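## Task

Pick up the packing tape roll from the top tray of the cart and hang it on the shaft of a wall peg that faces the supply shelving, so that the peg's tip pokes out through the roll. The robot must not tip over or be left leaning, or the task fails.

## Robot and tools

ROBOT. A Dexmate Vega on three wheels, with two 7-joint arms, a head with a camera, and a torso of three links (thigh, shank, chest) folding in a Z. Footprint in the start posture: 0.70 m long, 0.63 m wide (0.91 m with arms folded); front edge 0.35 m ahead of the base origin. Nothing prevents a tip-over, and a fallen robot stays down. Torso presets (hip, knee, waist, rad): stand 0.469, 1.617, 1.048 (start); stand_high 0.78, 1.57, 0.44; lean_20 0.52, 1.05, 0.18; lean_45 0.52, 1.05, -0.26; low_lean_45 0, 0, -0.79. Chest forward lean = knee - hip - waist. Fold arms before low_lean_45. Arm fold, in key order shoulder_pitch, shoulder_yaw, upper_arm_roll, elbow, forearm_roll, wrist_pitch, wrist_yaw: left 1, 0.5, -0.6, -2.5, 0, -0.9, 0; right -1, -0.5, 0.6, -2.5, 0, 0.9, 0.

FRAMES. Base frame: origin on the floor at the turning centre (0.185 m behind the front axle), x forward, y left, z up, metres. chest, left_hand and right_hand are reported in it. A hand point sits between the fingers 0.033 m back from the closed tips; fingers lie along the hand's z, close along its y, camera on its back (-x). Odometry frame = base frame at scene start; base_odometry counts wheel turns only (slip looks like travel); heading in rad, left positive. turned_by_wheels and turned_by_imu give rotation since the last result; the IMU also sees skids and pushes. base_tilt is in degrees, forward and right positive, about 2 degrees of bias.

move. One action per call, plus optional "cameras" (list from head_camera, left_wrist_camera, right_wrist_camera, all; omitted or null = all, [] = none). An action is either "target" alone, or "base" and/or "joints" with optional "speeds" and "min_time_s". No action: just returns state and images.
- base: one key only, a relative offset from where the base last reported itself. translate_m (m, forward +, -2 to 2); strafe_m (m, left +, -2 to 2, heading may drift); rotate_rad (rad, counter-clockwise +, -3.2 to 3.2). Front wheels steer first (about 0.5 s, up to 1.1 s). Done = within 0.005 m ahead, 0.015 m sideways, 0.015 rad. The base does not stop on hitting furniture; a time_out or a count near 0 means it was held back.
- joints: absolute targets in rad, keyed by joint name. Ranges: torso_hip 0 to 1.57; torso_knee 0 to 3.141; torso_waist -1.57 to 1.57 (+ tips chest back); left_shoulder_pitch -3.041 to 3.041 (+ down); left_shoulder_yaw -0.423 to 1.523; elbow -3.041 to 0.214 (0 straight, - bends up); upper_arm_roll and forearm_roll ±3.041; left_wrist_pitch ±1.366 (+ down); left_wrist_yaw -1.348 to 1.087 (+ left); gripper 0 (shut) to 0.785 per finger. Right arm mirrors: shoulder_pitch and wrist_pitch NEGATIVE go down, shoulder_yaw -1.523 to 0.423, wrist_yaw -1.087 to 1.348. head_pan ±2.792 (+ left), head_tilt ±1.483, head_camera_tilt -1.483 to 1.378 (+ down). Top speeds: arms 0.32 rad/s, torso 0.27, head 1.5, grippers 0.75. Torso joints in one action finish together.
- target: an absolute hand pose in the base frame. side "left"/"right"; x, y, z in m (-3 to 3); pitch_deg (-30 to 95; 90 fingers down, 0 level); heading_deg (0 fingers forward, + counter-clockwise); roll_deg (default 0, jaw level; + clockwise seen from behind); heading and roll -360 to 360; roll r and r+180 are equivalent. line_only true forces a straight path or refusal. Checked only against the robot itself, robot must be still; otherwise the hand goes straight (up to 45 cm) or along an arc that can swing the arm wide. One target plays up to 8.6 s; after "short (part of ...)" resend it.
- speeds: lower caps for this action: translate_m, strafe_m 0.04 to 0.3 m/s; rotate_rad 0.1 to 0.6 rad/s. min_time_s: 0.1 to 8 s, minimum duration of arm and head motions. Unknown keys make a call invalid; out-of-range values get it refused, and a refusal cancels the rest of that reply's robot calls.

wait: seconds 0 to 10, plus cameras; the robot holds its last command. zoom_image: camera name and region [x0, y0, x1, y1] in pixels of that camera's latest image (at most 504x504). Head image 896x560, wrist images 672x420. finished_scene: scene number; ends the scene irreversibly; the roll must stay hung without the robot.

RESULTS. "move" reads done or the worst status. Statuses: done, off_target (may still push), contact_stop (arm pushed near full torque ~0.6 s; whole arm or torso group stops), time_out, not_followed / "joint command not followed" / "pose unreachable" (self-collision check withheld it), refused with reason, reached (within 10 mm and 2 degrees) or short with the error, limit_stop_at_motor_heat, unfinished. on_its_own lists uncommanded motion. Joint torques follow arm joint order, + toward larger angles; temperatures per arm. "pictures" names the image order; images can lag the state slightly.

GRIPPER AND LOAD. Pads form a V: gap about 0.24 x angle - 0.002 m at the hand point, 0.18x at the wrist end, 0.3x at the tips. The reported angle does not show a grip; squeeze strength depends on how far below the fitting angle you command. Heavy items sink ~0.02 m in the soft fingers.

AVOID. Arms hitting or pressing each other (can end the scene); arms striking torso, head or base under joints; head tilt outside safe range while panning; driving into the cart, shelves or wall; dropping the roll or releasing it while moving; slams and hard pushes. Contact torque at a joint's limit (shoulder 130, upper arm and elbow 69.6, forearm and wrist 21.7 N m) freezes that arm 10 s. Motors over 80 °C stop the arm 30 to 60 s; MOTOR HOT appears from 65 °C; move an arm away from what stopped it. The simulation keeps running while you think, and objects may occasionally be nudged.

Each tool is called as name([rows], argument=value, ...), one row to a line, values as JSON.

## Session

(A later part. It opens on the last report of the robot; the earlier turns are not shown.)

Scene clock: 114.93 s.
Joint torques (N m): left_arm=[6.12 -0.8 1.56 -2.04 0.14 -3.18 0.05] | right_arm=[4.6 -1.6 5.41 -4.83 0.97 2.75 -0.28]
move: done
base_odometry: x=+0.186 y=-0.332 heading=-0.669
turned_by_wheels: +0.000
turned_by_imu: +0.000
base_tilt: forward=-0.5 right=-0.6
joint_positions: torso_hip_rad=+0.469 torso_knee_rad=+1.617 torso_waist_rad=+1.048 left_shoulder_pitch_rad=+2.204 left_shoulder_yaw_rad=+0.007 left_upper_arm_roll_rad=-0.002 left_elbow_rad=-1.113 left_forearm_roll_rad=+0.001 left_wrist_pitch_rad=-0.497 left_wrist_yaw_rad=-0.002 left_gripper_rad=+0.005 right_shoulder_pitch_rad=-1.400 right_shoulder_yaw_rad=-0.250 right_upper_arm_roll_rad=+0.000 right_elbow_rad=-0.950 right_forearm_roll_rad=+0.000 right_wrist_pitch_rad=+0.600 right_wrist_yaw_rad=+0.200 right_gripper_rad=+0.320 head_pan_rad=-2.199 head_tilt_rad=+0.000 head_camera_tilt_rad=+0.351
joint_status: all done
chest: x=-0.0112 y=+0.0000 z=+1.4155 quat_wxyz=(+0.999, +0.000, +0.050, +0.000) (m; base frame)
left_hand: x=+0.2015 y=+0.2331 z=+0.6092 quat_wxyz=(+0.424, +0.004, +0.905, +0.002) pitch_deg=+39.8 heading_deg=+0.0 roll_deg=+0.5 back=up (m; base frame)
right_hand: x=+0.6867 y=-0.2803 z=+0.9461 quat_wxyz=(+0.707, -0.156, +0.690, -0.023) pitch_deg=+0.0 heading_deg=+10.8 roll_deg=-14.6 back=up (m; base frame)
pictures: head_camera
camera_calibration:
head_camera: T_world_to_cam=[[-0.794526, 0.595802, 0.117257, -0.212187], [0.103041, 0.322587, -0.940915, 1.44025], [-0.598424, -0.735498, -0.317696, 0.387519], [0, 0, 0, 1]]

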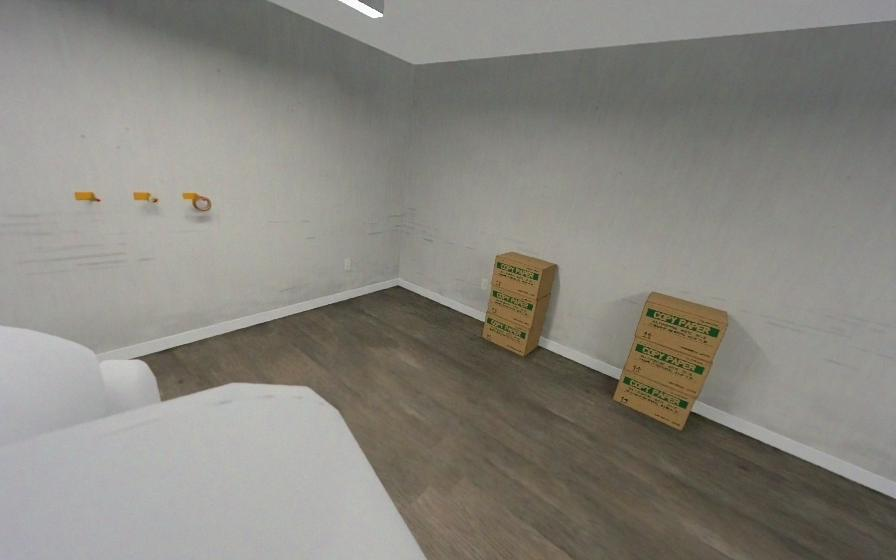

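move(joints={"head_pan_rad":0,"head_camera_tilt_rad":0.6,"torso_waist_rad":0.6}, cameras=["head_camera","left_wrist_camera"])

move(base={"rotate_rad":-0.9}, cameras=["head_camera","left_wrist_camera"])

Scene clock: 123.37 s.
move: done
turned_by_wheels: +0.000
turned_by_imu: -0.001
joint_status: all done
pictures: head_camera, left_wrist_camera
camera_calibration:
head_camera: T_world_to_cam=[[0.0190238, -0.999252, 0.0336557, -0.0284135], [-0.925228, -0.0303524, -0.378194, 0.733726], [0.378933, -0.0239445, -0.925114, 1.26241], [0, 0, 0, 1]]
left_wrist_camera: T_world_to_cam=[[0.00932255, -0.998374, 0.0562353, 0.193795], [-0.947339, -0.0268203, -0.319106, 0.265764], [0.320096, -0.0502991, -0.946049, 0.681532], [0, 0, 0, 1]]

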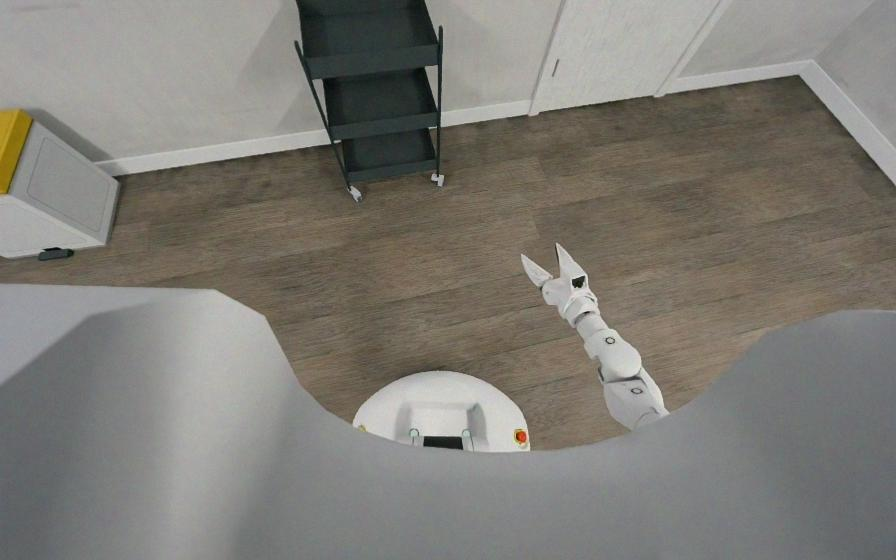

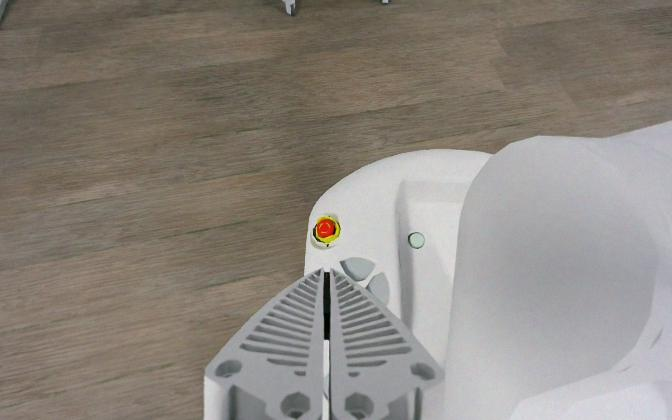

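Scene clock: 126.17 s.
Joint torques (N m): left_arm=[16.07 2.81 -0.59 0.11 0.08 -1.53 0.08] | right_arm=[-5.39 -1.74 5.08 -2.53 0.85 2.11 -0.28]
move: done
base_odometry: x=+0.186 y=-0.332 heading=-1.570
turned_by_wheels: -0.901
turned_by_imu: -0.896
base_tilt: forward=-0.6 right=-0.7
base_status: done
joint_positions: torso_hip_rad=+0.469 torso_knee_rad=+1.617 torso_waist_rad=+0.600 left_shoulder_pitch_rad=+2.204 left_shoulder_yaw_rad=+0.007 left_upper_arm_roll_rad=-0.002 left_elbow_rad=-1.113 left_forearm_roll_rad=+0.001 left_wrist_pitch_rad=-0.497 left_wrist_yaw_rad=-0.002 left_gripper_rad=+0.005 right_shoulder_pitch_rad=-1.400 right_shoulder_yaw_rad=-0.250 right_upper_arm_roll_rad=+0.000 right_elbow_rad=-0.950 right_forearm_roll_rad=+0.000 right_wrist_pitch_rad=+0.600 right_wrist_yaw_rad=+0.200 right_gripper_rad=+0.320 head_pan_rad=-0.001 head_tilt_rad=+0.000 head_camera_tilt_rad=+0.599
chest: x=+0.1846 y=+0.0000 z=+1.3774 quat_wxyz=(+0.963, +0.000, +0.271, +0.000) (m; base frame)
left_hand: x=+0.0272 y=+0.2331 z=+0.5586 quat_wxyz=(+0.213, +0.004, +0.977, +0.001) pitch_deg=+65.4 heading_deg=-0.1 roll_deg=+0.4 back=up (m; base frame)
right_hand: x=+0.6104 y=-0.2803 z=+0.6521 quat_wxyz=(+0.536, -0.157, +0.829, +0.012) pitch_deg=+25.1 heading_deg=+12.0 roll_deg=-9.4 back=up (m; base frame)
pictures: head_camera, left_wrist_camera
camera_calibration:
head_camera: T_world_to_cam=[[0.019025, -0.999252, 0.033655, -0.0284126], [-0.925229, -0.0303532, -0.378193, 0.733725], [0.378932, -0.0239434, -0.925115, 1.26241], [0, 0, 0, 1]]
left_wrist_camera: T_world_to_cam=[[0.00932224, -0.998374, 0.0562353, 0.193795], [-0.947339, -0.0268201, -0.319108, 0.265766], [0.320098, -0.050299, -0.946048, 0.681532], [0, 0, 0, 1]]

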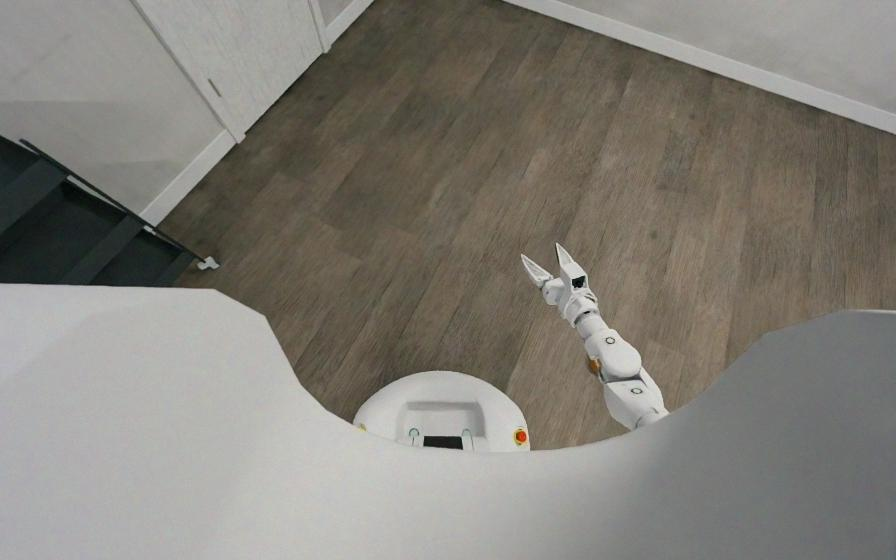

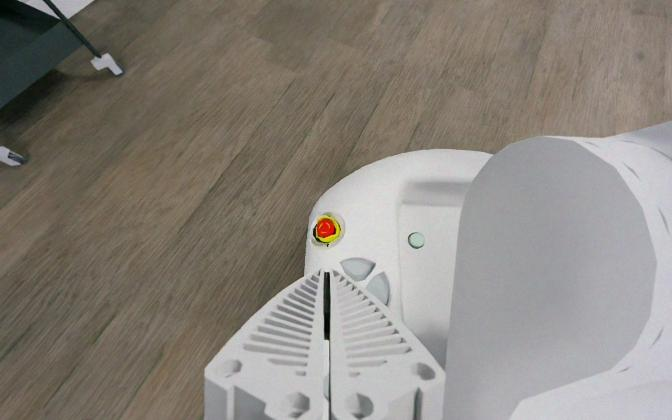

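move(base={"rotate_rad":-0.85}, joints={"right_shoulder_yaw_rad":-0.6}, cameras=["head_camera","right_wrist_camera"])

zoom_image(camera="head_camera", region=[380, 200, 680, 450])

Scene clock: 134.27 s.
Joint torques (N m): left_arm=[17.35 -1.76 0.42 -0.39 0.52 -1.83 0.8] | right_arm=[-6.19 -9.4 7.54 -2.35 0.96 2.08 -0.74]
move: done
base_odometry: x=+0.187 y=-0.332 heading=-2.421
turned_by_wheels: -0.851
turned_by_imu: -0.848
base_tilt: forward=-0.6 right=-0.8
base_status: done
joint_positions: torso_hip_rad=+0.469 torso_knee_rad=+1.617 torso_waist_rad=+0.600 left_shoulder_pitch_rad=+2.204 left_shoulder_yaw_rad=+0.007 left_upper_arm_roll_rad=-0.002 left_elbow_rad=-1.113 left_forearm_roll_rad=+0.001 left_wrist_pitch_rad=-0.497 left_wrist_yaw_rad=-0.002 left_gripper_rad=+0.005 right_shoulder_pitch_rad=-1.400 right_shoulder_yaw_rad=-0.596 right_upper_arm_roll_rad=+0.000 right_elbow_rad=-0.950 right_forearm_roll_rad=+0.000 right_wrist_pitch_rad=+0.600 right_wrist_yaw_rad=+0.200 right_gripper_rad=+0.320 head_pan_rad=-0.001 head_tilt_rad=+0.000 head_camera_tilt_rad=+0.599
joint_status: all done
chest: x=+0.1846 y=+0.0000 z=+1.3774 quat_wxyz=(+0.963, +0.000, +0.271, +0.000) (m; base frame)
left_hand: x=+0.0272 y=+0.2331 z=+0.5586 quat_wxyz=(+0.213, +0.004, +0.977, +0.001) pitch_deg=+65.4 heading_deg=-0.1 roll_deg=+0.4 back=up (m; base frame)
right_hand: x=+0.6271 y=-0.4394 z=+0.6945 quat_wxyz=(+0.502, -0.293, +0.809, -0.087) pitch_deg=+28.7 heading_deg=+10.1 roll_deg=-29.8 back=up (m; base frame)
pictures: head_camera, right_wrist_camera
camera_calibration:
head_camera: T_world_to_cam=[[0.0190255, -0.999252, 0.0336546, -0.0284122], [-0.925229, -0.0303536, -0.378193, 0.733725], [0.378931, -0.023943, -0.925115, 1.26241], [0, 0, 0, 1]]
right_wrist_camera: T_world_to_cam=[[0.42386, -0.805944, 0.413276, -0.902518], [-0.418215, -0.57889, -0.699987, 0.547126], [0.803392, 0.123858, -0.582426, 0.111757], [0, 0, 0, 1]]

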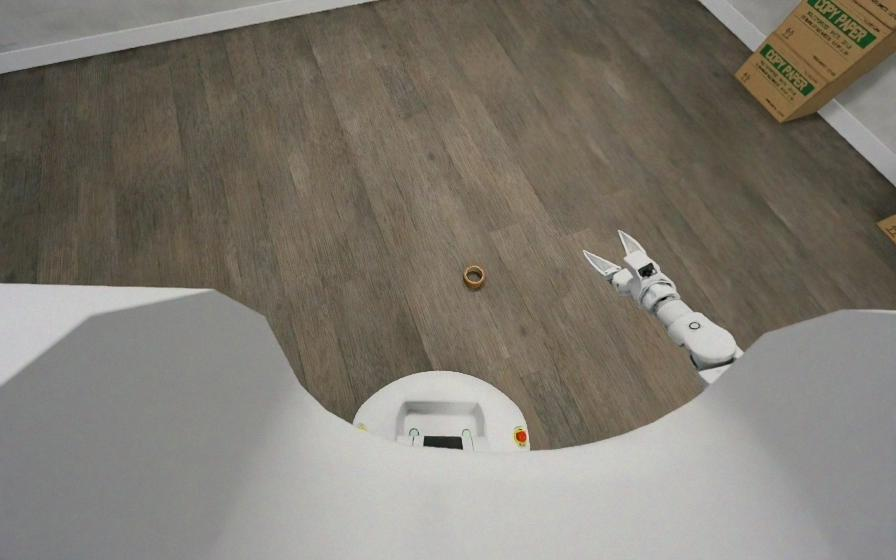

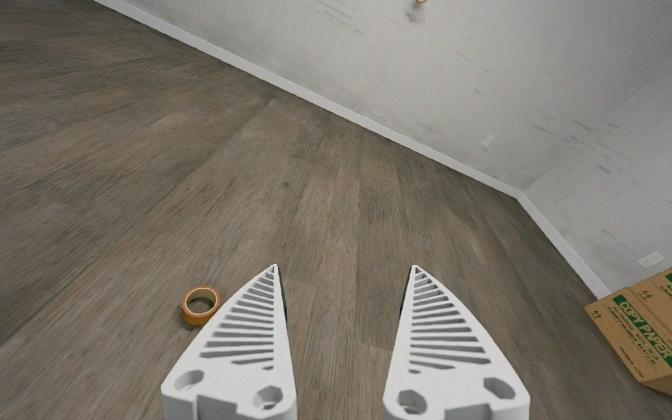

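Scaled by 1.680 from the camera's 896x560 image, which has a finer 960x600 frame.

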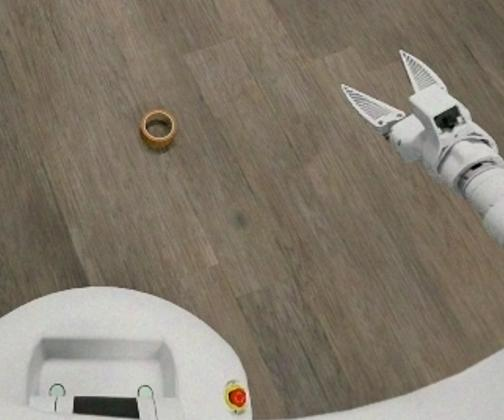

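move(base={"translate_m":0.18}, joints={"left_shoulder_pitch_rad":1,"left_shoulder_yaw_rad":0.5,"left_upper_arm_roll_rad":-0.6,"left_elbow_rad":-2.5,"left_forearm_roll_rad":0,"left_wrist_pitch_rad":-0.9,"left_wrist_yaw_rad":0,"right_shoulder_pitch_rad":-1,"right_shoulder_yaw_rad":-0.5,"right_upper_arm_roll_rad":0.6,"right_elbow_rad":-2.5,"right_forearm_roll_rad":0,"right_wrist_pitch_rad":0.9,"right_wrist_yaw_rad":0,"right_gripper_rad":0.65}, cameras=["head_camera"])

move(joints={"torso_hip_rad":0.2,"torso_knee_rad":0.6,"torso_waist_rad":-0.4,"head_camera_tilt_rad":0.1}, cameras=["head_camera"])

Scene clock: 162.57 s.
move: done
turned_by_wheels: -0.002
turned_by_imu: -0.004
base_status: done
joint_status: all done
pictures: head_camera
camera_calibration:
head_camera: T_world_to_cam=[[0.0190326, -0.999252, 0.0336507, -0.0284096], [-0.925306, -0.0303537, -0.378004, 0.733615], [0.378743, -0.0239428, -0.925192, 1.26245], [0, 0, 0, 1]]

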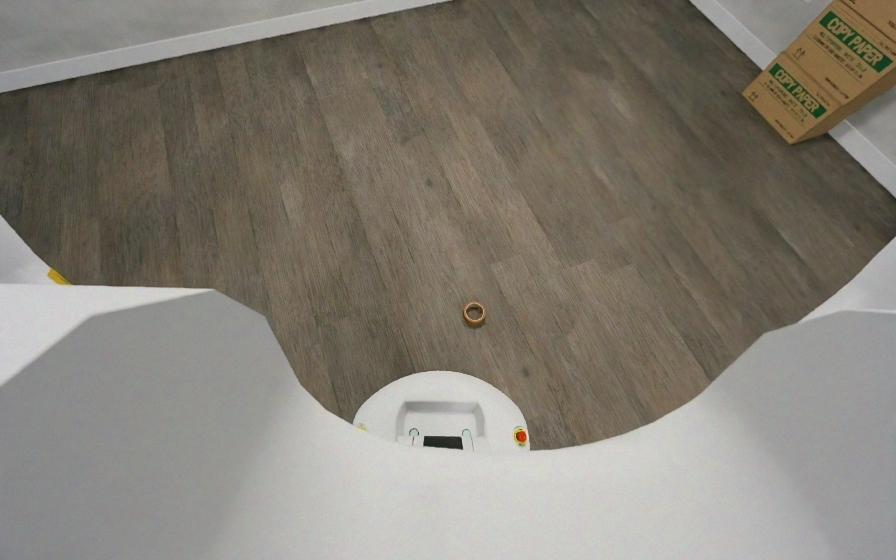

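Scene clock: 167.63 s.
Joint torques (N m): left_arm=[-8.59 5.69 -6.77 -3.89 -0.86 -0.3 1.3] | right_arm=[15.53 -3.98 6.86 -4.08 1.12 -1.04 -0.9]
move: done
base_odometry: x=+0.052 y=-0.451 heading=-2.422
turned_by_wheels: +0.000
turned_by_imu: -0.001
base_tilt: forward=-0.5 right=-0.9
joint_positions: torso_hip_rad=+0.200 torso_knee_rad=+0.600 torso_waist_rad=-0.400 left_shoulder_pitch_rad=+1.000 left_shoulder_yaw_rad=+0.500 left_upper_arm_roll_rad=-0.600 left_elbow_rad=-2.500 left_forearm_roll_rad=+0.000 left_wrist_pitch_rad=-0.900 left_wrist_yaw_rad=+0.000 left_gripper_rad=+0.005 right_shoulder_pitch_rad=-1.000 right_shoulder_yaw_rad=-0.500 right_upper_arm_roll_rad=+0.600 right_elbow_rad=-2.500 right_forearm_roll_rad=+0.000 right_wrist_pitch_rad=+0.900 right_wrist_yaw_rad=+0.000 right_gripper_rad=+0.650 head_pan_rad=-0.001 head_tilt_rad=+0.000 head_camera_tilt_rad=+0.101
joint_status: all done
chest: x=+0.0780 y=+0.0000 z=+1.0632 quat_wxyz=(+0.921, +0.000, +0.389, +0.000) (m; base frame)
left_hand: x=+0.2625 y=+0.1532 z=+1.3017 quat_wxyz=(+0.924, +0.299, -0.086, +0.221) pitch_deg=-53.8 heading_deg=-92.7 roll_deg=-60.4 back=down (m; base frame)
right_hand: x=+0.2624 y=-0.1533 z=+1.3018 quat_wxyz=(+0.924, -0.299, -0.086, -0.221) pitch_deg=-53.8 heading_deg=+92.7 roll_deg=+60.4 back=down (m; base frame)
pictures: head_camera
camera_calibration:
head_camera: T_world_to_cam=[[0.0104197, -0.999243, 0.0374884, -0.0202592], [-0.80492, -0.0306255, -0.592592, 0.779543], [0.593292, -0.0240005, -0.80463, 0.853471], [0, 0, 0, 1]]

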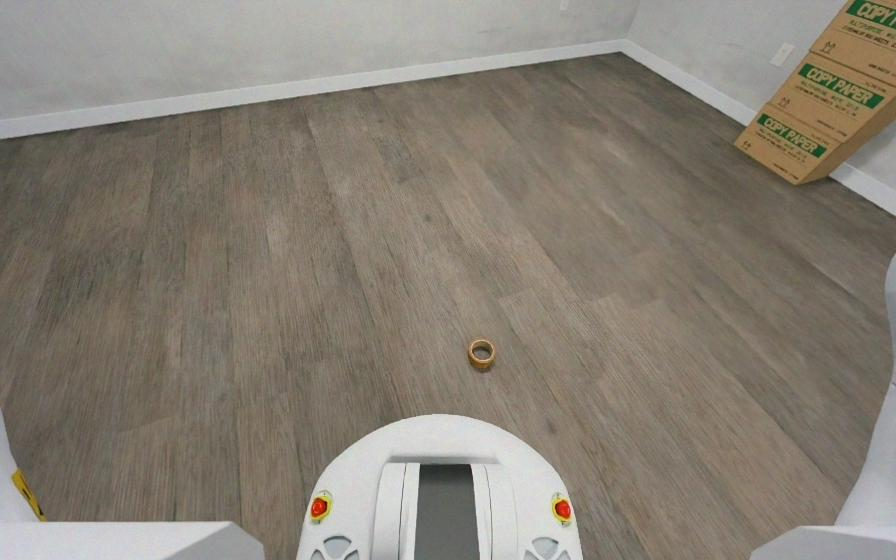

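move(joints={"torso_hip_rad":0.08,"torso_knee_rad":0.25,"torso_waist_rad":-0.88,"head_camera_tilt_rad":-0.1}, cameras=["head_camera"])

move(target={"side":"right","x":0.61,"y":-0.135,"z":0.3,"pitch_deg":86,"heading_deg":0}, cameras=["head_camera","right_wrist_camera"])

Scene clock: 176.37 s.
move: done
turned_by_wheels: +0.000
turned_by_imu: -0.001
joint_status: all done
pictures: head_camera
camera_calibration:
head_camera: T_world_to_cam=[[0.0124014, -0.999241, 0.0369196, -0.0128737], [-0.833512, -0.0307266, -0.551646, 0.677471], [0.552362, -0.0239318, -0.833261, 0.675571], [0, 0, 0, 1]]

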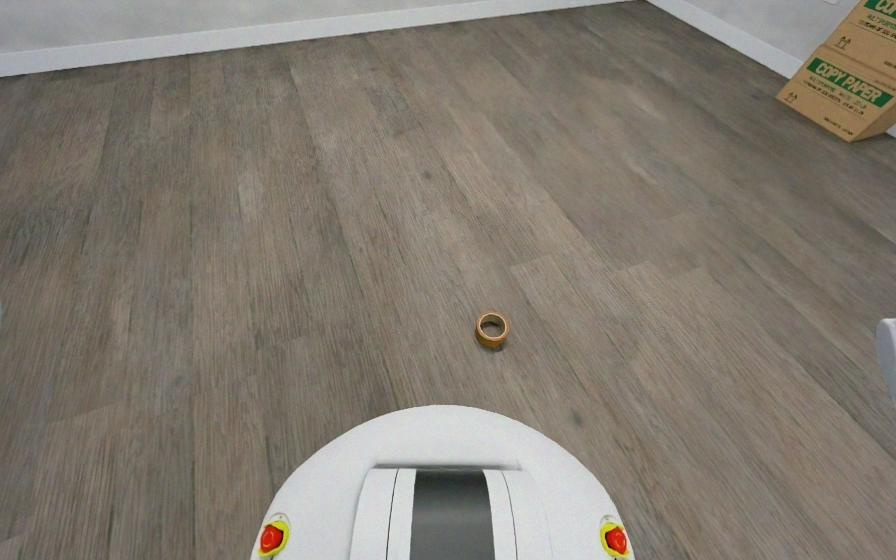

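Scene clock: 183.87 s.
Joint torques (N m): left_arm=[-4.68 4.74 -7.28 -2.72 -0.17 0.02 0.85] | right_arm=[32.29 -3.17 3.54 -1.45 0.37 -0.32 0.03]
move: done
base_odometry: x=+0.052 y=-0.451 heading=-2.422
turned_by_wheels: +0.000
turned_by_imu: -0.001
base_tilt: forward=-0.4 right=-0.9
joint_positions: torso_hip_rad=+0.080 torso_knee_rad=+0.250 torso_waist_rad=-0.880 left_shoulder_pitch_rad=+1.000 left_shoulder_yaw_rad=+0.500 left_upper_arm_roll_rad=-0.600 left_elbow_rad=-2.500 left_forearm_roll_rad=+0.000 left_wrist_pitch_rad=-0.900 left_wrist_yaw_rad=+0.000 left_gripper_rad=+0.005 right_shoulder_pitch_rad=+0.444 right_shoulder_yaw_rad=-0.704 right_upper_arm_roll_rad=-1.266 right_elbow_rad=-1.556 right_forearm_roll_rad=-0.649 right_wrist_pitch_rad=+0.746 right_wrist_yaw_rad=+1.345 right_gripper_rad=+0.650 head_pan_rad=+0.000 head_tilt_rad=+0.000 head_camera_tilt_rad=-0.099
chest: x=+0.1252 y=+0.0000 z=+0.8544 quat_wxyz=(+0.865, +0.000, +0.501, +0.000) (m; base frame)
left_hand: x=+0.3629 y=+0.1532 z=+1.0399 quat_wxyz=(+0.928, +0.324, +0.029, +0.182) pitch_deg=-52.1 heading_deg=-73.7 roll_deg=-84.1 (m; base frame)
right_hand: x=+0.6090 y=-0.1315 z=+0.3002 quat_wxyz=(+0.004, -0.999, +0.000, -0.034) pitch_deg=+86.0 heading_deg=+7.3 roll_deg=+7.3 (m; base frame)
right_hand_status: reached (checked arc [a long move], planned for 6.2 s): 4 mm and 0.5 deg off.
pictures: head_camera, right_wrist_camera
camera_calibration:
head_camera: T_world_to_cam=[[0.0124013, -0.999241, 0.0369194, -0.0128734], [-0.833508, -0.0307265, -0.551652, 0.677473], [0.552368, -0.0239314, -0.833257, 0.675569], [0, 0, 0, 1]]
right_wrist_camera: T_world_to_cam=[[0.00255814, 0.999375, -0.0352631, 0.144866], [0.983386, 0.00388644, 0.181483, -0.599746], [0.181506, -0.0351416, -0.982762, 0.336597], [0, 0, 0, 1]]

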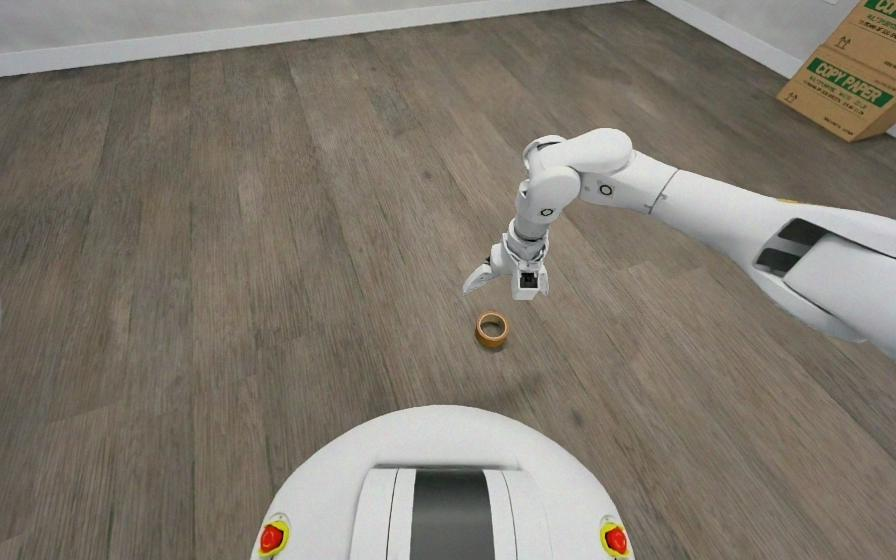

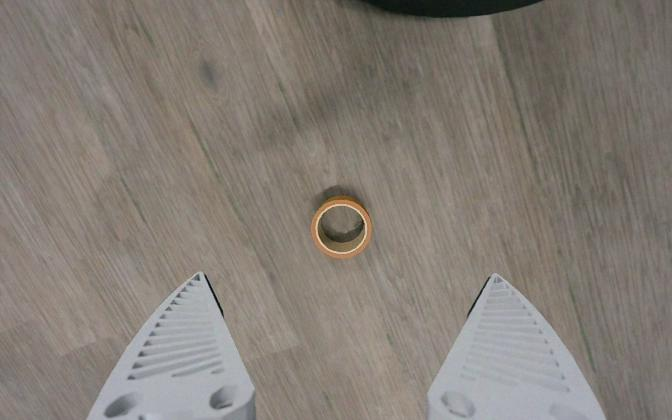

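move(target={"side":"right","x":0.632,"y":-0.141,"z":0.12,"pitch_deg":88,"heading_deg":0,"roll_deg":0,"line_only":true}, cameras=["head_camera","right_wrist_camera"])

Scene clock: 196.20 s.
Joint torques (N m): left_arm=[-5.64 7.94 -9.68 -4.06 -1.19 -0.99 0.95] | right_arm=[33.87 5.41 -1.11 1.8 0.04 0.45 -0.48]
move: done
base_odometry: x=+0.052 y=-0.451 heading=-2.422
turned_by_wheels: +0.000
turned_by_imu: -0.001
base_tilt: forward=-0.5 right=-0.9
joint_positions: torso_hip_rad=+0.080 torso_knee_rad=+0.250 torso_waist_rad=-0.880 left_shoulder_pitch_rad=+1.000 left_shoulder_yaw_rad=+0.500 left_upper_arm_roll_rad=-0.600 left_elbow_rad=-2.500 left_forearm_roll_rad=+0.000 left_wrist_pitch_rad=-0.900 left_wrist_yaw_rad=+0.000 left_gripper_rad=+0.005 right_shoulder_pitch_rad=+0.441 right_shoulder_yaw_rad=-0.147 right_upper_arm_roll_rad=-1.513 right_elbow_rad=-0.441 right_forearm_roll_rad=-1.243 right_wrist_pitch_rad=+0.895 right_wrist_yaw_rad=+0.481 right_gripper_rad=+0.650 head_pan_rad=+0.000 head_tilt_rad=+0.000 head_camera_tilt_rad=-0.099
chest: x=+0.1252 y=+0.0000 z=+0.8544 quat_wxyz=(+0.865, +0.000, +0.501, +0.000) (m; base frame)
left_hand: x=+0.3629 y=+0.1532 z=+1.0399 quat_wxyz=(+0.928, +0.324, +0.029, +0.182) pitch_deg=-52.1 heading_deg=-73.7 roll_deg=-84.1 (m; base frame)
right_hand: x=+0.6317 y=-0.1408 z=+0.1200 quat_wxyz=(+0.000, -1.000, +0.000, -0.017) pitch_deg=+88.0 heading_deg=+0.7 roll_deg=+0.7 (m; base frame)
right_hand_status: reached (straight line, planned for 3.8 s): 0 mm and 0.0 deg off.
pictures: head_camera, right_wrist_camera
camera_calibration:
head_camera: T_world_to_cam=[[0.0124011, -0.999241, 0.0369196, -0.0128736], [-0.833507, -0.0307266, -0.551654, 0.677473], [0.552369, -0.0239317, -0.833256, 0.675568], [0, 0, 0, 1]]
right_wrist_camera: T_world_to_cam=[[0.00235535, 0.999046, -0.0436085, 0.148813], [0.98897, 0.00413132, 0.148061, -0.588815], [0.1481, -0.0434762, -0.988016, 0.175628], [0, 0, 0, 1]]

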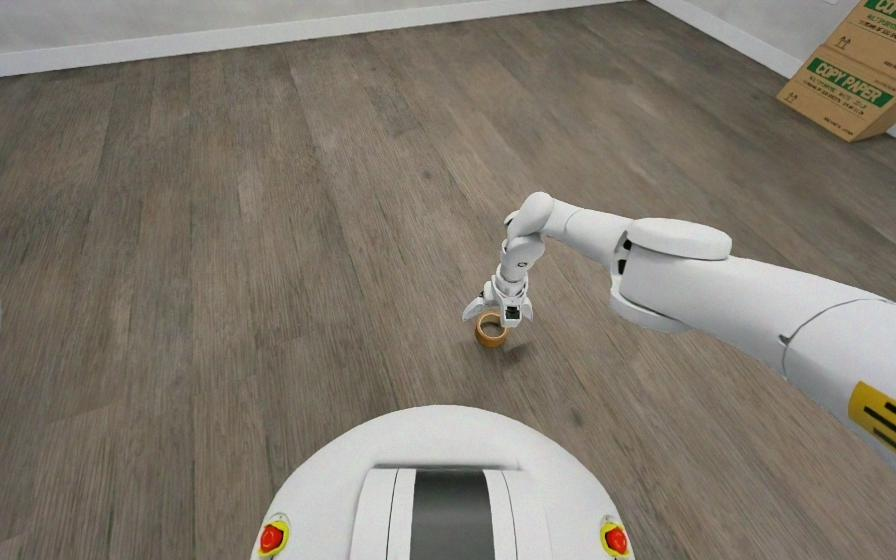

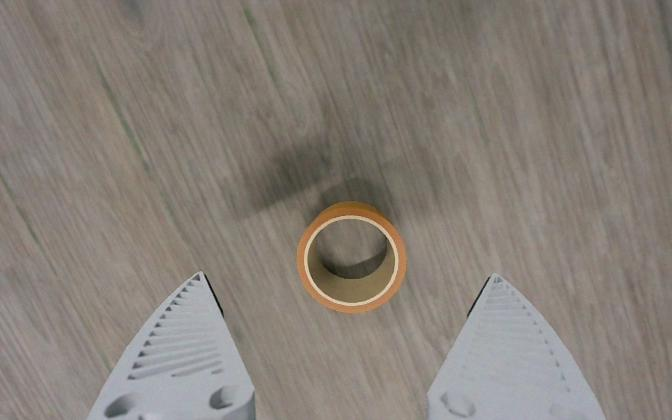

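move(target={"side":"right","x":0.624,"y":-0.142,"z":0.048,"pitch_deg":88,"heading_deg":0,"roll_deg":0,"line_only":true}, cameras=["head_camera","right_wrist_camera"])

Scene clock: 200.27 s.
Joint torques (N m): left_arm=[-5.77 4.5 -7.89 -4.26 -0.28 0.01 1.02] | right_arm=[32.95 5.25 -0.6 0.34 0 0.28 -0.21]
move: refused
base_odometry: x=+0.052 y=-0.451 heading=-2.422
turned_by_wheels: +0.000
turned_by_imu: +0.000
base_tilt: forward=-0.5 right=-0.8
joint_positions: torso_hip_rad=+0.080 torso_knee_rad=+0.250 torso_waist_rad=-0.880 left_shoulder_pitch_rad=+1.000 left_shoulder_yaw_rad=+0.500 left_upper_arm_roll_rad=-0.600 left_elbow_rad=-2.500 left_forearm_roll_rad=+0.000 left_wrist_pitch_rad=-0.900 left_wrist_yaw_rad=+0.000 left_gripper_rad=+0.005 right_shoulder_pitch_rad=+0.441 right_shoulder_yaw_rad=-0.145 right_upper_arm_roll_rad=-1.514 right_elbow_rad=-0.437 right_forearm_roll_rad=-1.245 right_wrist_pitch_rad=+0.895 right_wrist_yaw_rad=+0.478 right_gripper_rad=+0.650 head_pan_rad=+0.000 head_tilt_rad=+0.000 head_camera_tilt_rad=-0.099
chest: x=+0.1252 y=+0.0000 z=+0.8544 quat_wxyz=(+0.865, +0.000, +0.501, +0.000) (m; base frame)
left_hand: x=+0.3629 y=+0.1532 z=+1.0399 quat_wxyz=(+0.928, +0.324, +0.029, +0.182) pitch_deg=-52.1 heading_deg=-73.7 roll_deg=-84.1 (m; base frame)
right_hand: x=+0.6317 y=-0.1409 z=+0.1199 quat_wxyz=(+0.000, -1.000, +0.000, -0.017) pitch_deg=+88.0 heading_deg=+0.5 roll_deg=+0.5 (m; base frame)
right_hand_status: refused: no posture of the arm gets there (out of reach): the closest leaves the hand 3.2 cm and 1 deg from the pose. Nothing moved. At pitch 73 a posture exists at this place; the way there is not checked.
pictures: head_camera, right_wrist_camera
camera_calibration:
head_camera: T_world_to_cam=[[0.012401, -0.999241, 0.0369198, -0.0128737], [-0.833507, -0.0307266, -0.551654, 0.677473], [0.55237, -0.0239318, -0.833256, 0.675568], [0, 0, 0, 1]]
right_wrist_camera: T_world_to_cam=[[0.0022927, 0.99904, -0.043751, 0.148982], [0.988956, 0.00421842, 0.148151, -0.588832], [0.148193, -0.0436075, -0.987997, 0.175399], [0, 0, 0, 1]]

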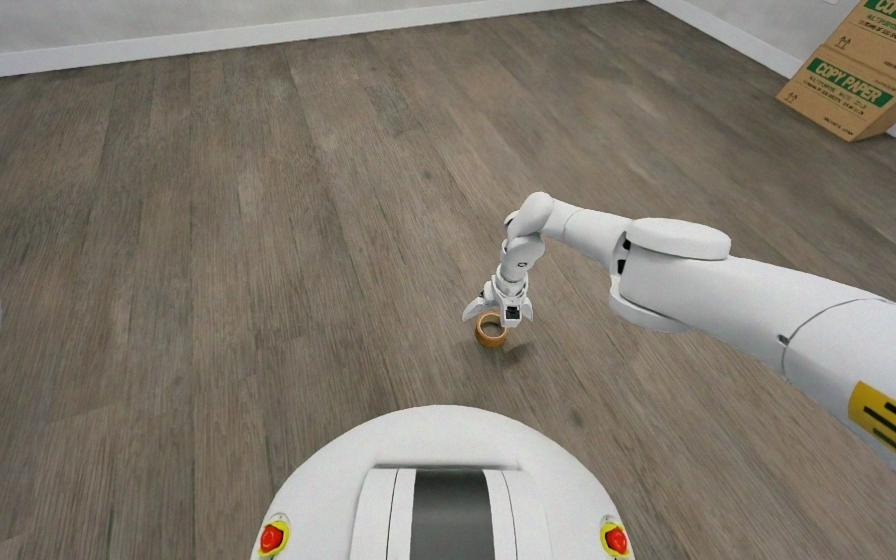

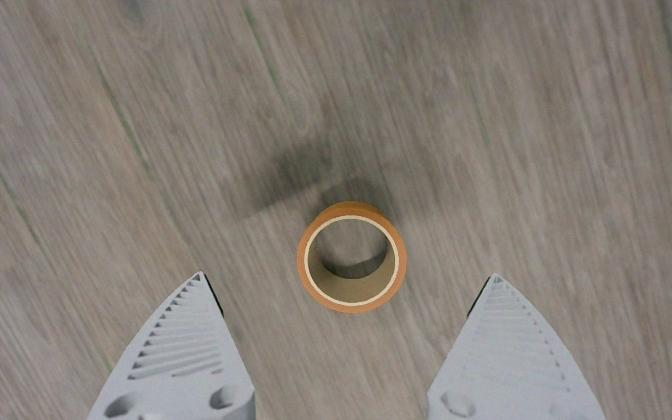

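move(target={"side":"right","x":0.6,"y":-0.142,"z":0.28,"pitch_deg":88,"heading_deg":0,"roll_deg":0}, cameras=[])

move(joints={"torso_hip_rad":0.04,"torso_knee_rad":0.16,"torso_waist_rad":-1.1}, cameras=[])

move(target={"side":"right","x":0.625,"y":-0.142,"z":0.09,"pitch_deg":88,"heading_deg":0,"roll_deg":0}, cameras=["head_camera","right_wrist_camera"])

Scene clock: 209.80 s.
move: done
turned_by_wheels: +0.000
turned_by_imu: -0.001
right_hand_status: reached (straight line, planned for 3.6 s): 1 mm and 0.0 deg off.
pictures: none

Scene clock: 211.90 s.
move: done
turned_by_wheels: +0.000
turned_by_imu: +0.000
joint_status: all done
pictures: none

Scene clock: 214.37 s.
Joint torques (N m): left_arm=[-0.97 4.64 -6.78 -3.43 -0.9 -0.32 0.91] | right_arm=[31.95 2.6 2.56 -1.37 0.53 0.23 -0.48]
move: done
base_odometry: x=+0.052 y=-0.451 heading=-2.422
turned_by_wheels: +0.000
turned_by_imu: +0.000
base_tilt: forward=-0.5 right=-0.8
joint_positions: torso_hip_rad=+0.040 torso_knee_rad=+0.160 torso_waist_rad=-1.100 left_shoulder_pitch_rad=+1.000 left_shoulder_yaw_rad=+0.500 left_upper_arm_roll_rad=-0.600 left_elbow_rad=-2.500 left_forearm_roll_rad=+0.000 left_wrist_pitch_rad=-0.900 left_wrist_yaw_rad=+0.000 left_gripper_rad=+0.005 right_shoulder_pitch_rad=+0.446 right_shoulder_yaw_rad=-0.587 right_upper_arm_roll_rad=-1.230 right_elbow_rad=-1.306 right_forearm_roll_rad=-0.946 right_wrist_pitch_rad=+0.821 right_wrist_yaw_rad=+1.117 right_gripper_rad=+0.650 head_pan_rad=+0.000 head_tilt_rad=+0.000 head_camera_tilt_rad=-0.099
chest: x=+0.1627 y=+0.0000 z=+0.7550 quat_wxyz=(+0.820, +0.000, +0.573, +0.000) (m; base frame)
left_hand: x=+0.4284 y=+0.1532 z=+0.8976 quat_wxyz=(+0.922, +0.338, +0.108, +0.154) pitch_deg=-48.4 heading_deg=-62.8 roll_deg=+81.7 (m; base frame)
right_hand: x=+0.6236 y=-0.1419 z=+0.0901 quat_wxyz=(+0.000, -1.000, +0.000, -0.016) pitch_deg=+88.1 heading_deg=+0.4 roll_deg=+0.5 (m; base frame)
right_hand_status: reached (straight line, planned for 1.2 s): 1 mm and 0.2 deg off.
pictures: head_camera, right_wrist_camera
camera_calibration:
head_camera: T_world_to_cam=[[0.0184736, -0.999242, 0.0342746, -0.0086598], [-0.914818, -0.0307255, -0.402697, 0.554659], [0.403444, -0.0239157, -0.914692, 0.657794], [0, 0, 0, 1]]
right_wrist_camera: T_world_to_cam=[[0.00241593, 0.999037, -0.0437982, 0.148658], [0.989299, 0.00400158, 0.145846, -0.576389], [0.145881, -0.0436819, -0.988337, 0.148616], [0, 0, 0, 1]]

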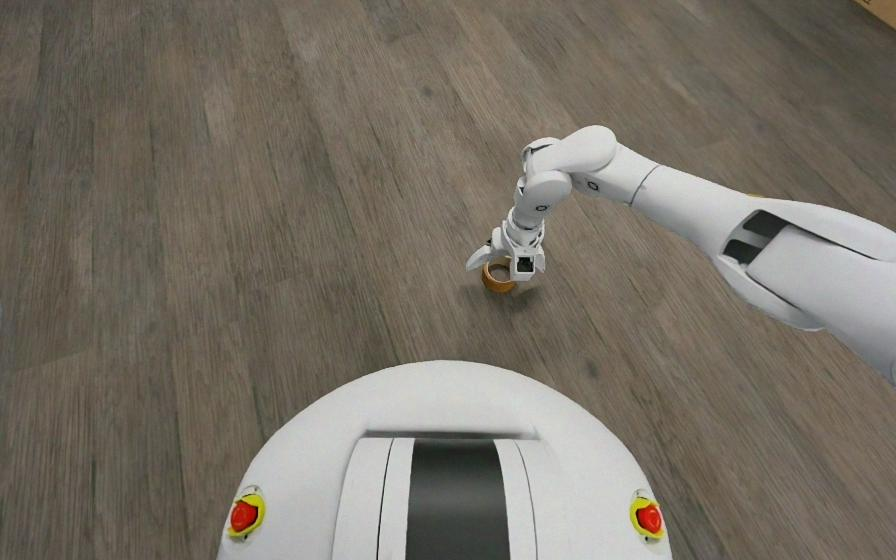

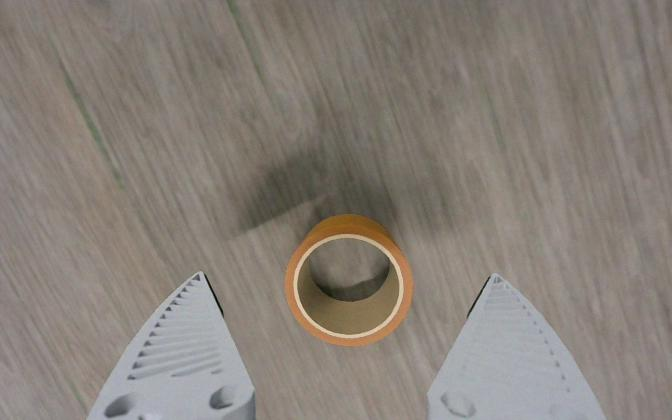

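move(target={"side":"right","x":0.63,"y":-0.142,"z":0.042,"pitch_deg":88,"heading_deg":0,"roll_deg":0}, cameras=["right_wrist_camera"])

move(joints={"right_gripper_rad":0.24}, cameras=["right_wrist_camera"])

move(target={"side":"right","x":0.62,"y":-0.142,"z":0.2,"pitch_deg":86,"heading_deg":0,"roll_deg":0,"line_only":true}, cameras=["right_wrist_camera"])

Scene clock: 220.67 s.
move: done
turned_by_wheels: +0.000
turned_by_imu: +0.000
right_hand_status: reached (straight line, planned for 1.0 s): 1 mm and 0.0 deg off.
pictures: right_wrist_camera
camera_calibration:
right_wrist_camera: T_world_to_cam=[[0.00248802, 0.999039, -0.0437481, 0.146487], [0.988949, 0.0040268, 0.1482, -0.575517], [0.148234, -0.0436334, -0.987989, 0.0994231], [0, 0, 0, 1]]

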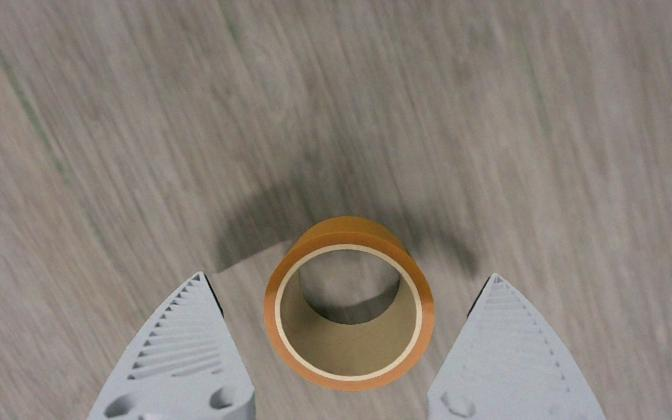

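Scene clock: 221.63 s.
move: done
turned_by_wheels: +0.000
turned_by_imu: +0.000
joint_status: all done
pictures: right_wrist_camera
camera_calibration:
right_wrist_camera: T_world_to_cam=[[0.00236663, 0.999037, -0.0438065, 0.146583], [0.988921, 0.00416392, 0.148387, -0.575551], [0.148427, -0.0436723, -0.987959, 0.0985995], [0, 0, 0, 1]]

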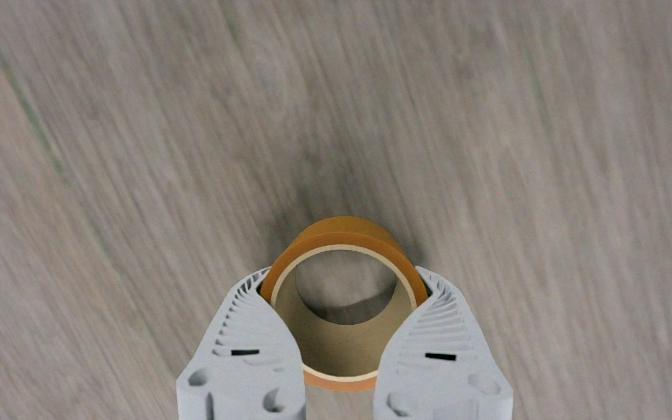

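Scene clock: 225.27 s.
Joint torques (N m): left_arm=[-3.38 7.4 -8.14 -4.22 -0.81 -0.23 1.52] | right_arm=[30.41 -2.63 4.17 -4.19 1.09 -0.66 0.21]
move: done
base_odometry: x=+0.052 y=-0.451 heading=-2.422
turned_by_wheels: +0.000
turned_by_imu: +0.000
base_tilt: forward=-0.5 right=-0.7
joint_positions: torso_hip_rad=+0.040 torso_knee_rad=+0.160 torso_waist_rad=-1.100 left_shoulder_pitch_rad=+1.000 left_shoulder_yaw_rad=+0.500 left_upper_arm_roll_rad=-0.600 left_elbow_rad=-2.500 left_forearm_roll_rad=+0.000 left_wrist_pitch_rad=-0.900 left_wrist_yaw_rad=+0.000 left_gripper_rad=+0.005 right_shoulder_pitch_rad=+0.603 right_shoulder_yaw_rad=-0.795 right_upper_arm_roll_rad=-1.306 right_elbow_rad=-1.703 right_forearm_roll_rad=-0.639 right_wrist_pitch_rad=+0.670 right_wrist_yaw_rad=+1.347 right_gripper_rad=+0.241 head_pan_rad=+0.000 head_tilt_rad=+0.000 head_camera_tilt_rad=-0.099
chest: x=+0.1627 y=+0.0000 z=+0.7550 quat_wxyz=(+0.820, +0.000, +0.573, +0.000) (m; base frame)
left_hand: x=+0.4283 y=+0.1532 z=+0.8976 quat_wxyz=(+0.922, +0.338, +0.108, +0.154) pitch_deg=-48.4 heading_deg=-62.8 roll_deg=+81.7 (m; base frame)
right_hand: x=+0.6204 y=-0.1417 z=+0.1988 quat_wxyz=(+0.000, -0.999, +0.000, -0.035) pitch_deg=+86.0 heading_deg=+0.5 roll_deg=+0.5 (m; base frame)
right_hand_status: reached (straight line, planned for 2.4 s): 1 mm and 0.0 deg off.
pictures: right_wrist_camera
camera_calibration:
right_wrist_camera: T_world_to_cam=[[0.00358937, 0.999055, -0.0433148, 0.152377], [0.983089, 0.00440531, 0.183074, -0.592625], [0.183092, -0.0432394, -0.982144, 0.23221], [0, 0, 0, 1]]

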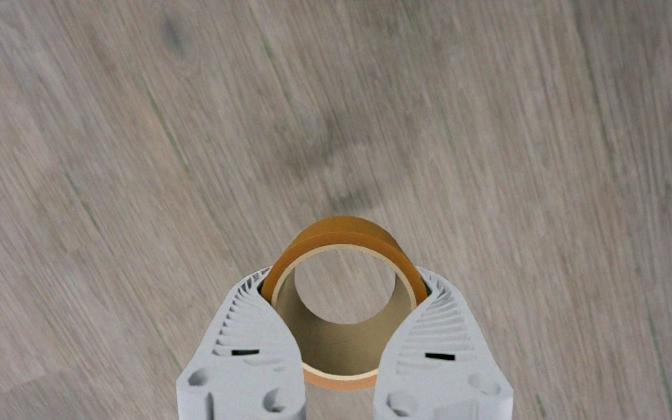

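move(joints={"torso_hip_rad":0.25,"torso_knee_rad":0.8,"torso_waist_rad":-0.1}, cameras=["right_wrist_camera"])

move(joints={"torso_hip_rad":0.469,"torso_knee_rad":1.617,"torso_waist_rad":1.048,"head_camera_tilt_rad":0.2}, cameras=["head_camera","right_wrist_camera"])

Scene clock: 235.57 s.
move: done
turned_by_wheels: +0.000
turned_by_imu: -0.001
joint_status: all done
pictures: right_wrist_camera
camera_calibration:
right_wrist_camera: T_world_to_cam=[[0.0265671, 0.999047, -0.0346304, 0.159237], [0.729327, 0.00432041, 0.684151, -1.13264], [0.683649, -0.0434328, -0.728518, 0.334259], [0, 0, 0, 1]]

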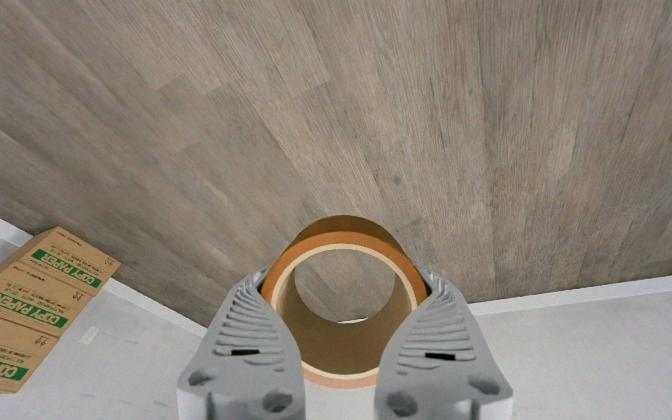

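Scene clock: 241.10 s.
Joint torques (N m): left_arm=[-14.34 6.26 -2.49 -0.38 -0.3 2.52 0.17] | right_arm=[30.71 1.56 4.57 -0.53 -0.84 -1.61 0.24]
move: done
base_odometry: x=+0.052 y=-0.451 heading=-2.422
turned_by_wheels: +0.000
turned_by_imu: -0.001
base_tilt: forward=-0.6 right=-0.7
joint_positions: torso_hip_rad=+0.469 torso_knee_rad=+1.617 torso_waist_rad=+1.048 left_shoulder_pitch_rad=+1.000 left_shoulder_yaw_rad=+0.500 left_upper_arm_roll_rad=-0.600 left_elbow_rad=-2.500 left_forearm_roll_rad=+0.000 left_wrist_pitch_rad=-0.900 left_wrist_yaw_rad=+0.000 left_gripper_rad=+0.005 right_shoulder_pitch_rad=+0.607 right_shoulder_yaw_rad=-0.797 right_upper_arm_roll_rad=-1.309 right_elbow_rad=-1.707 right_forearm_roll_rad=-0.635 right_wrist_pitch_rad=+0.668 right_wrist_yaw_rad=+1.348 right_gripper_rad=+0.241 head_pan_rad=+0.000 head_tilt_rad=+0.000 head_camera_tilt_rad=+0.199
joint_status: all done
chest: x=-0.0111 y=+0.0000 z=+1.4155 quat_wxyz=(+0.999, +0.000, +0.050, +0.000) (m; base frame)
left_hand: x=-0.0237 y=+0.1532 z=+1.7167 quat_wxyz=(+0.839, +0.205, -0.398, +0.310) pitch_deg=-36.8 heading_deg=-132.5 roll_deg=-6.9 back=down (m; base frame)
right_hand: x=+0.6878 y=-0.1418 z=+1.5850 quat_wxyz=(+0.000, -0.828, +0.000, -0.560) pitch_deg=+21.9 heading_deg=+0.0 roll_deg=+0.0 back=down (m; base frame)
pictures: head_camera, right_wrist_camera
camera_calibration:
head_camera: T_world_to_cam=[[-0.0124384, -0.999247, 0.0367392, -0.031569], [-0.328601, -0.0306165, -0.943973, 1.41099], [0.944387, -0.023814, -0.327973, 0.523479], [0, 0, 0, 1]]
right_wrist_camera: T_world_to_cam=[[0.0407131, 0.999048, -0.0156392, 0.142889], [0.264238, 0.0043294, 0.964448, -1.65668], [0.963598, -0.0433981, -0.26381, -0.0940827], [0, 0, 0, 1]]

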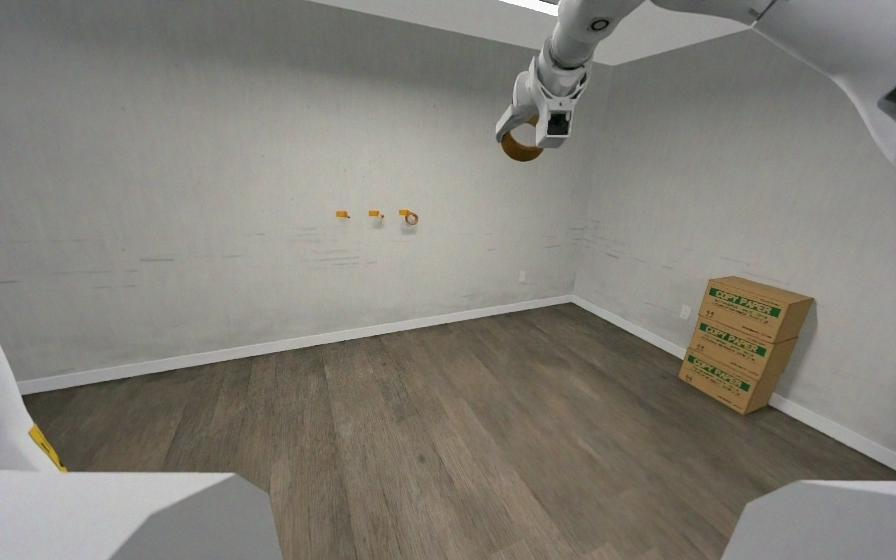

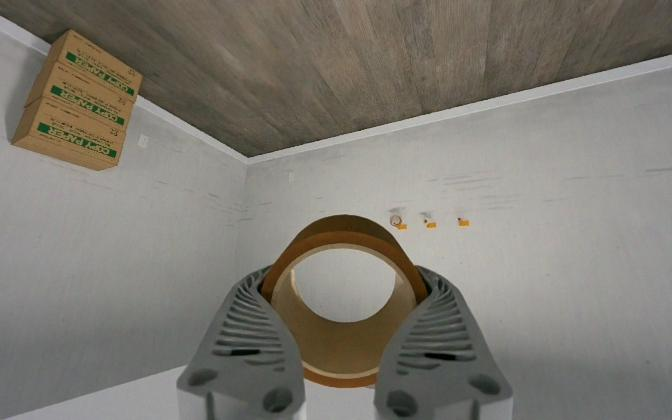

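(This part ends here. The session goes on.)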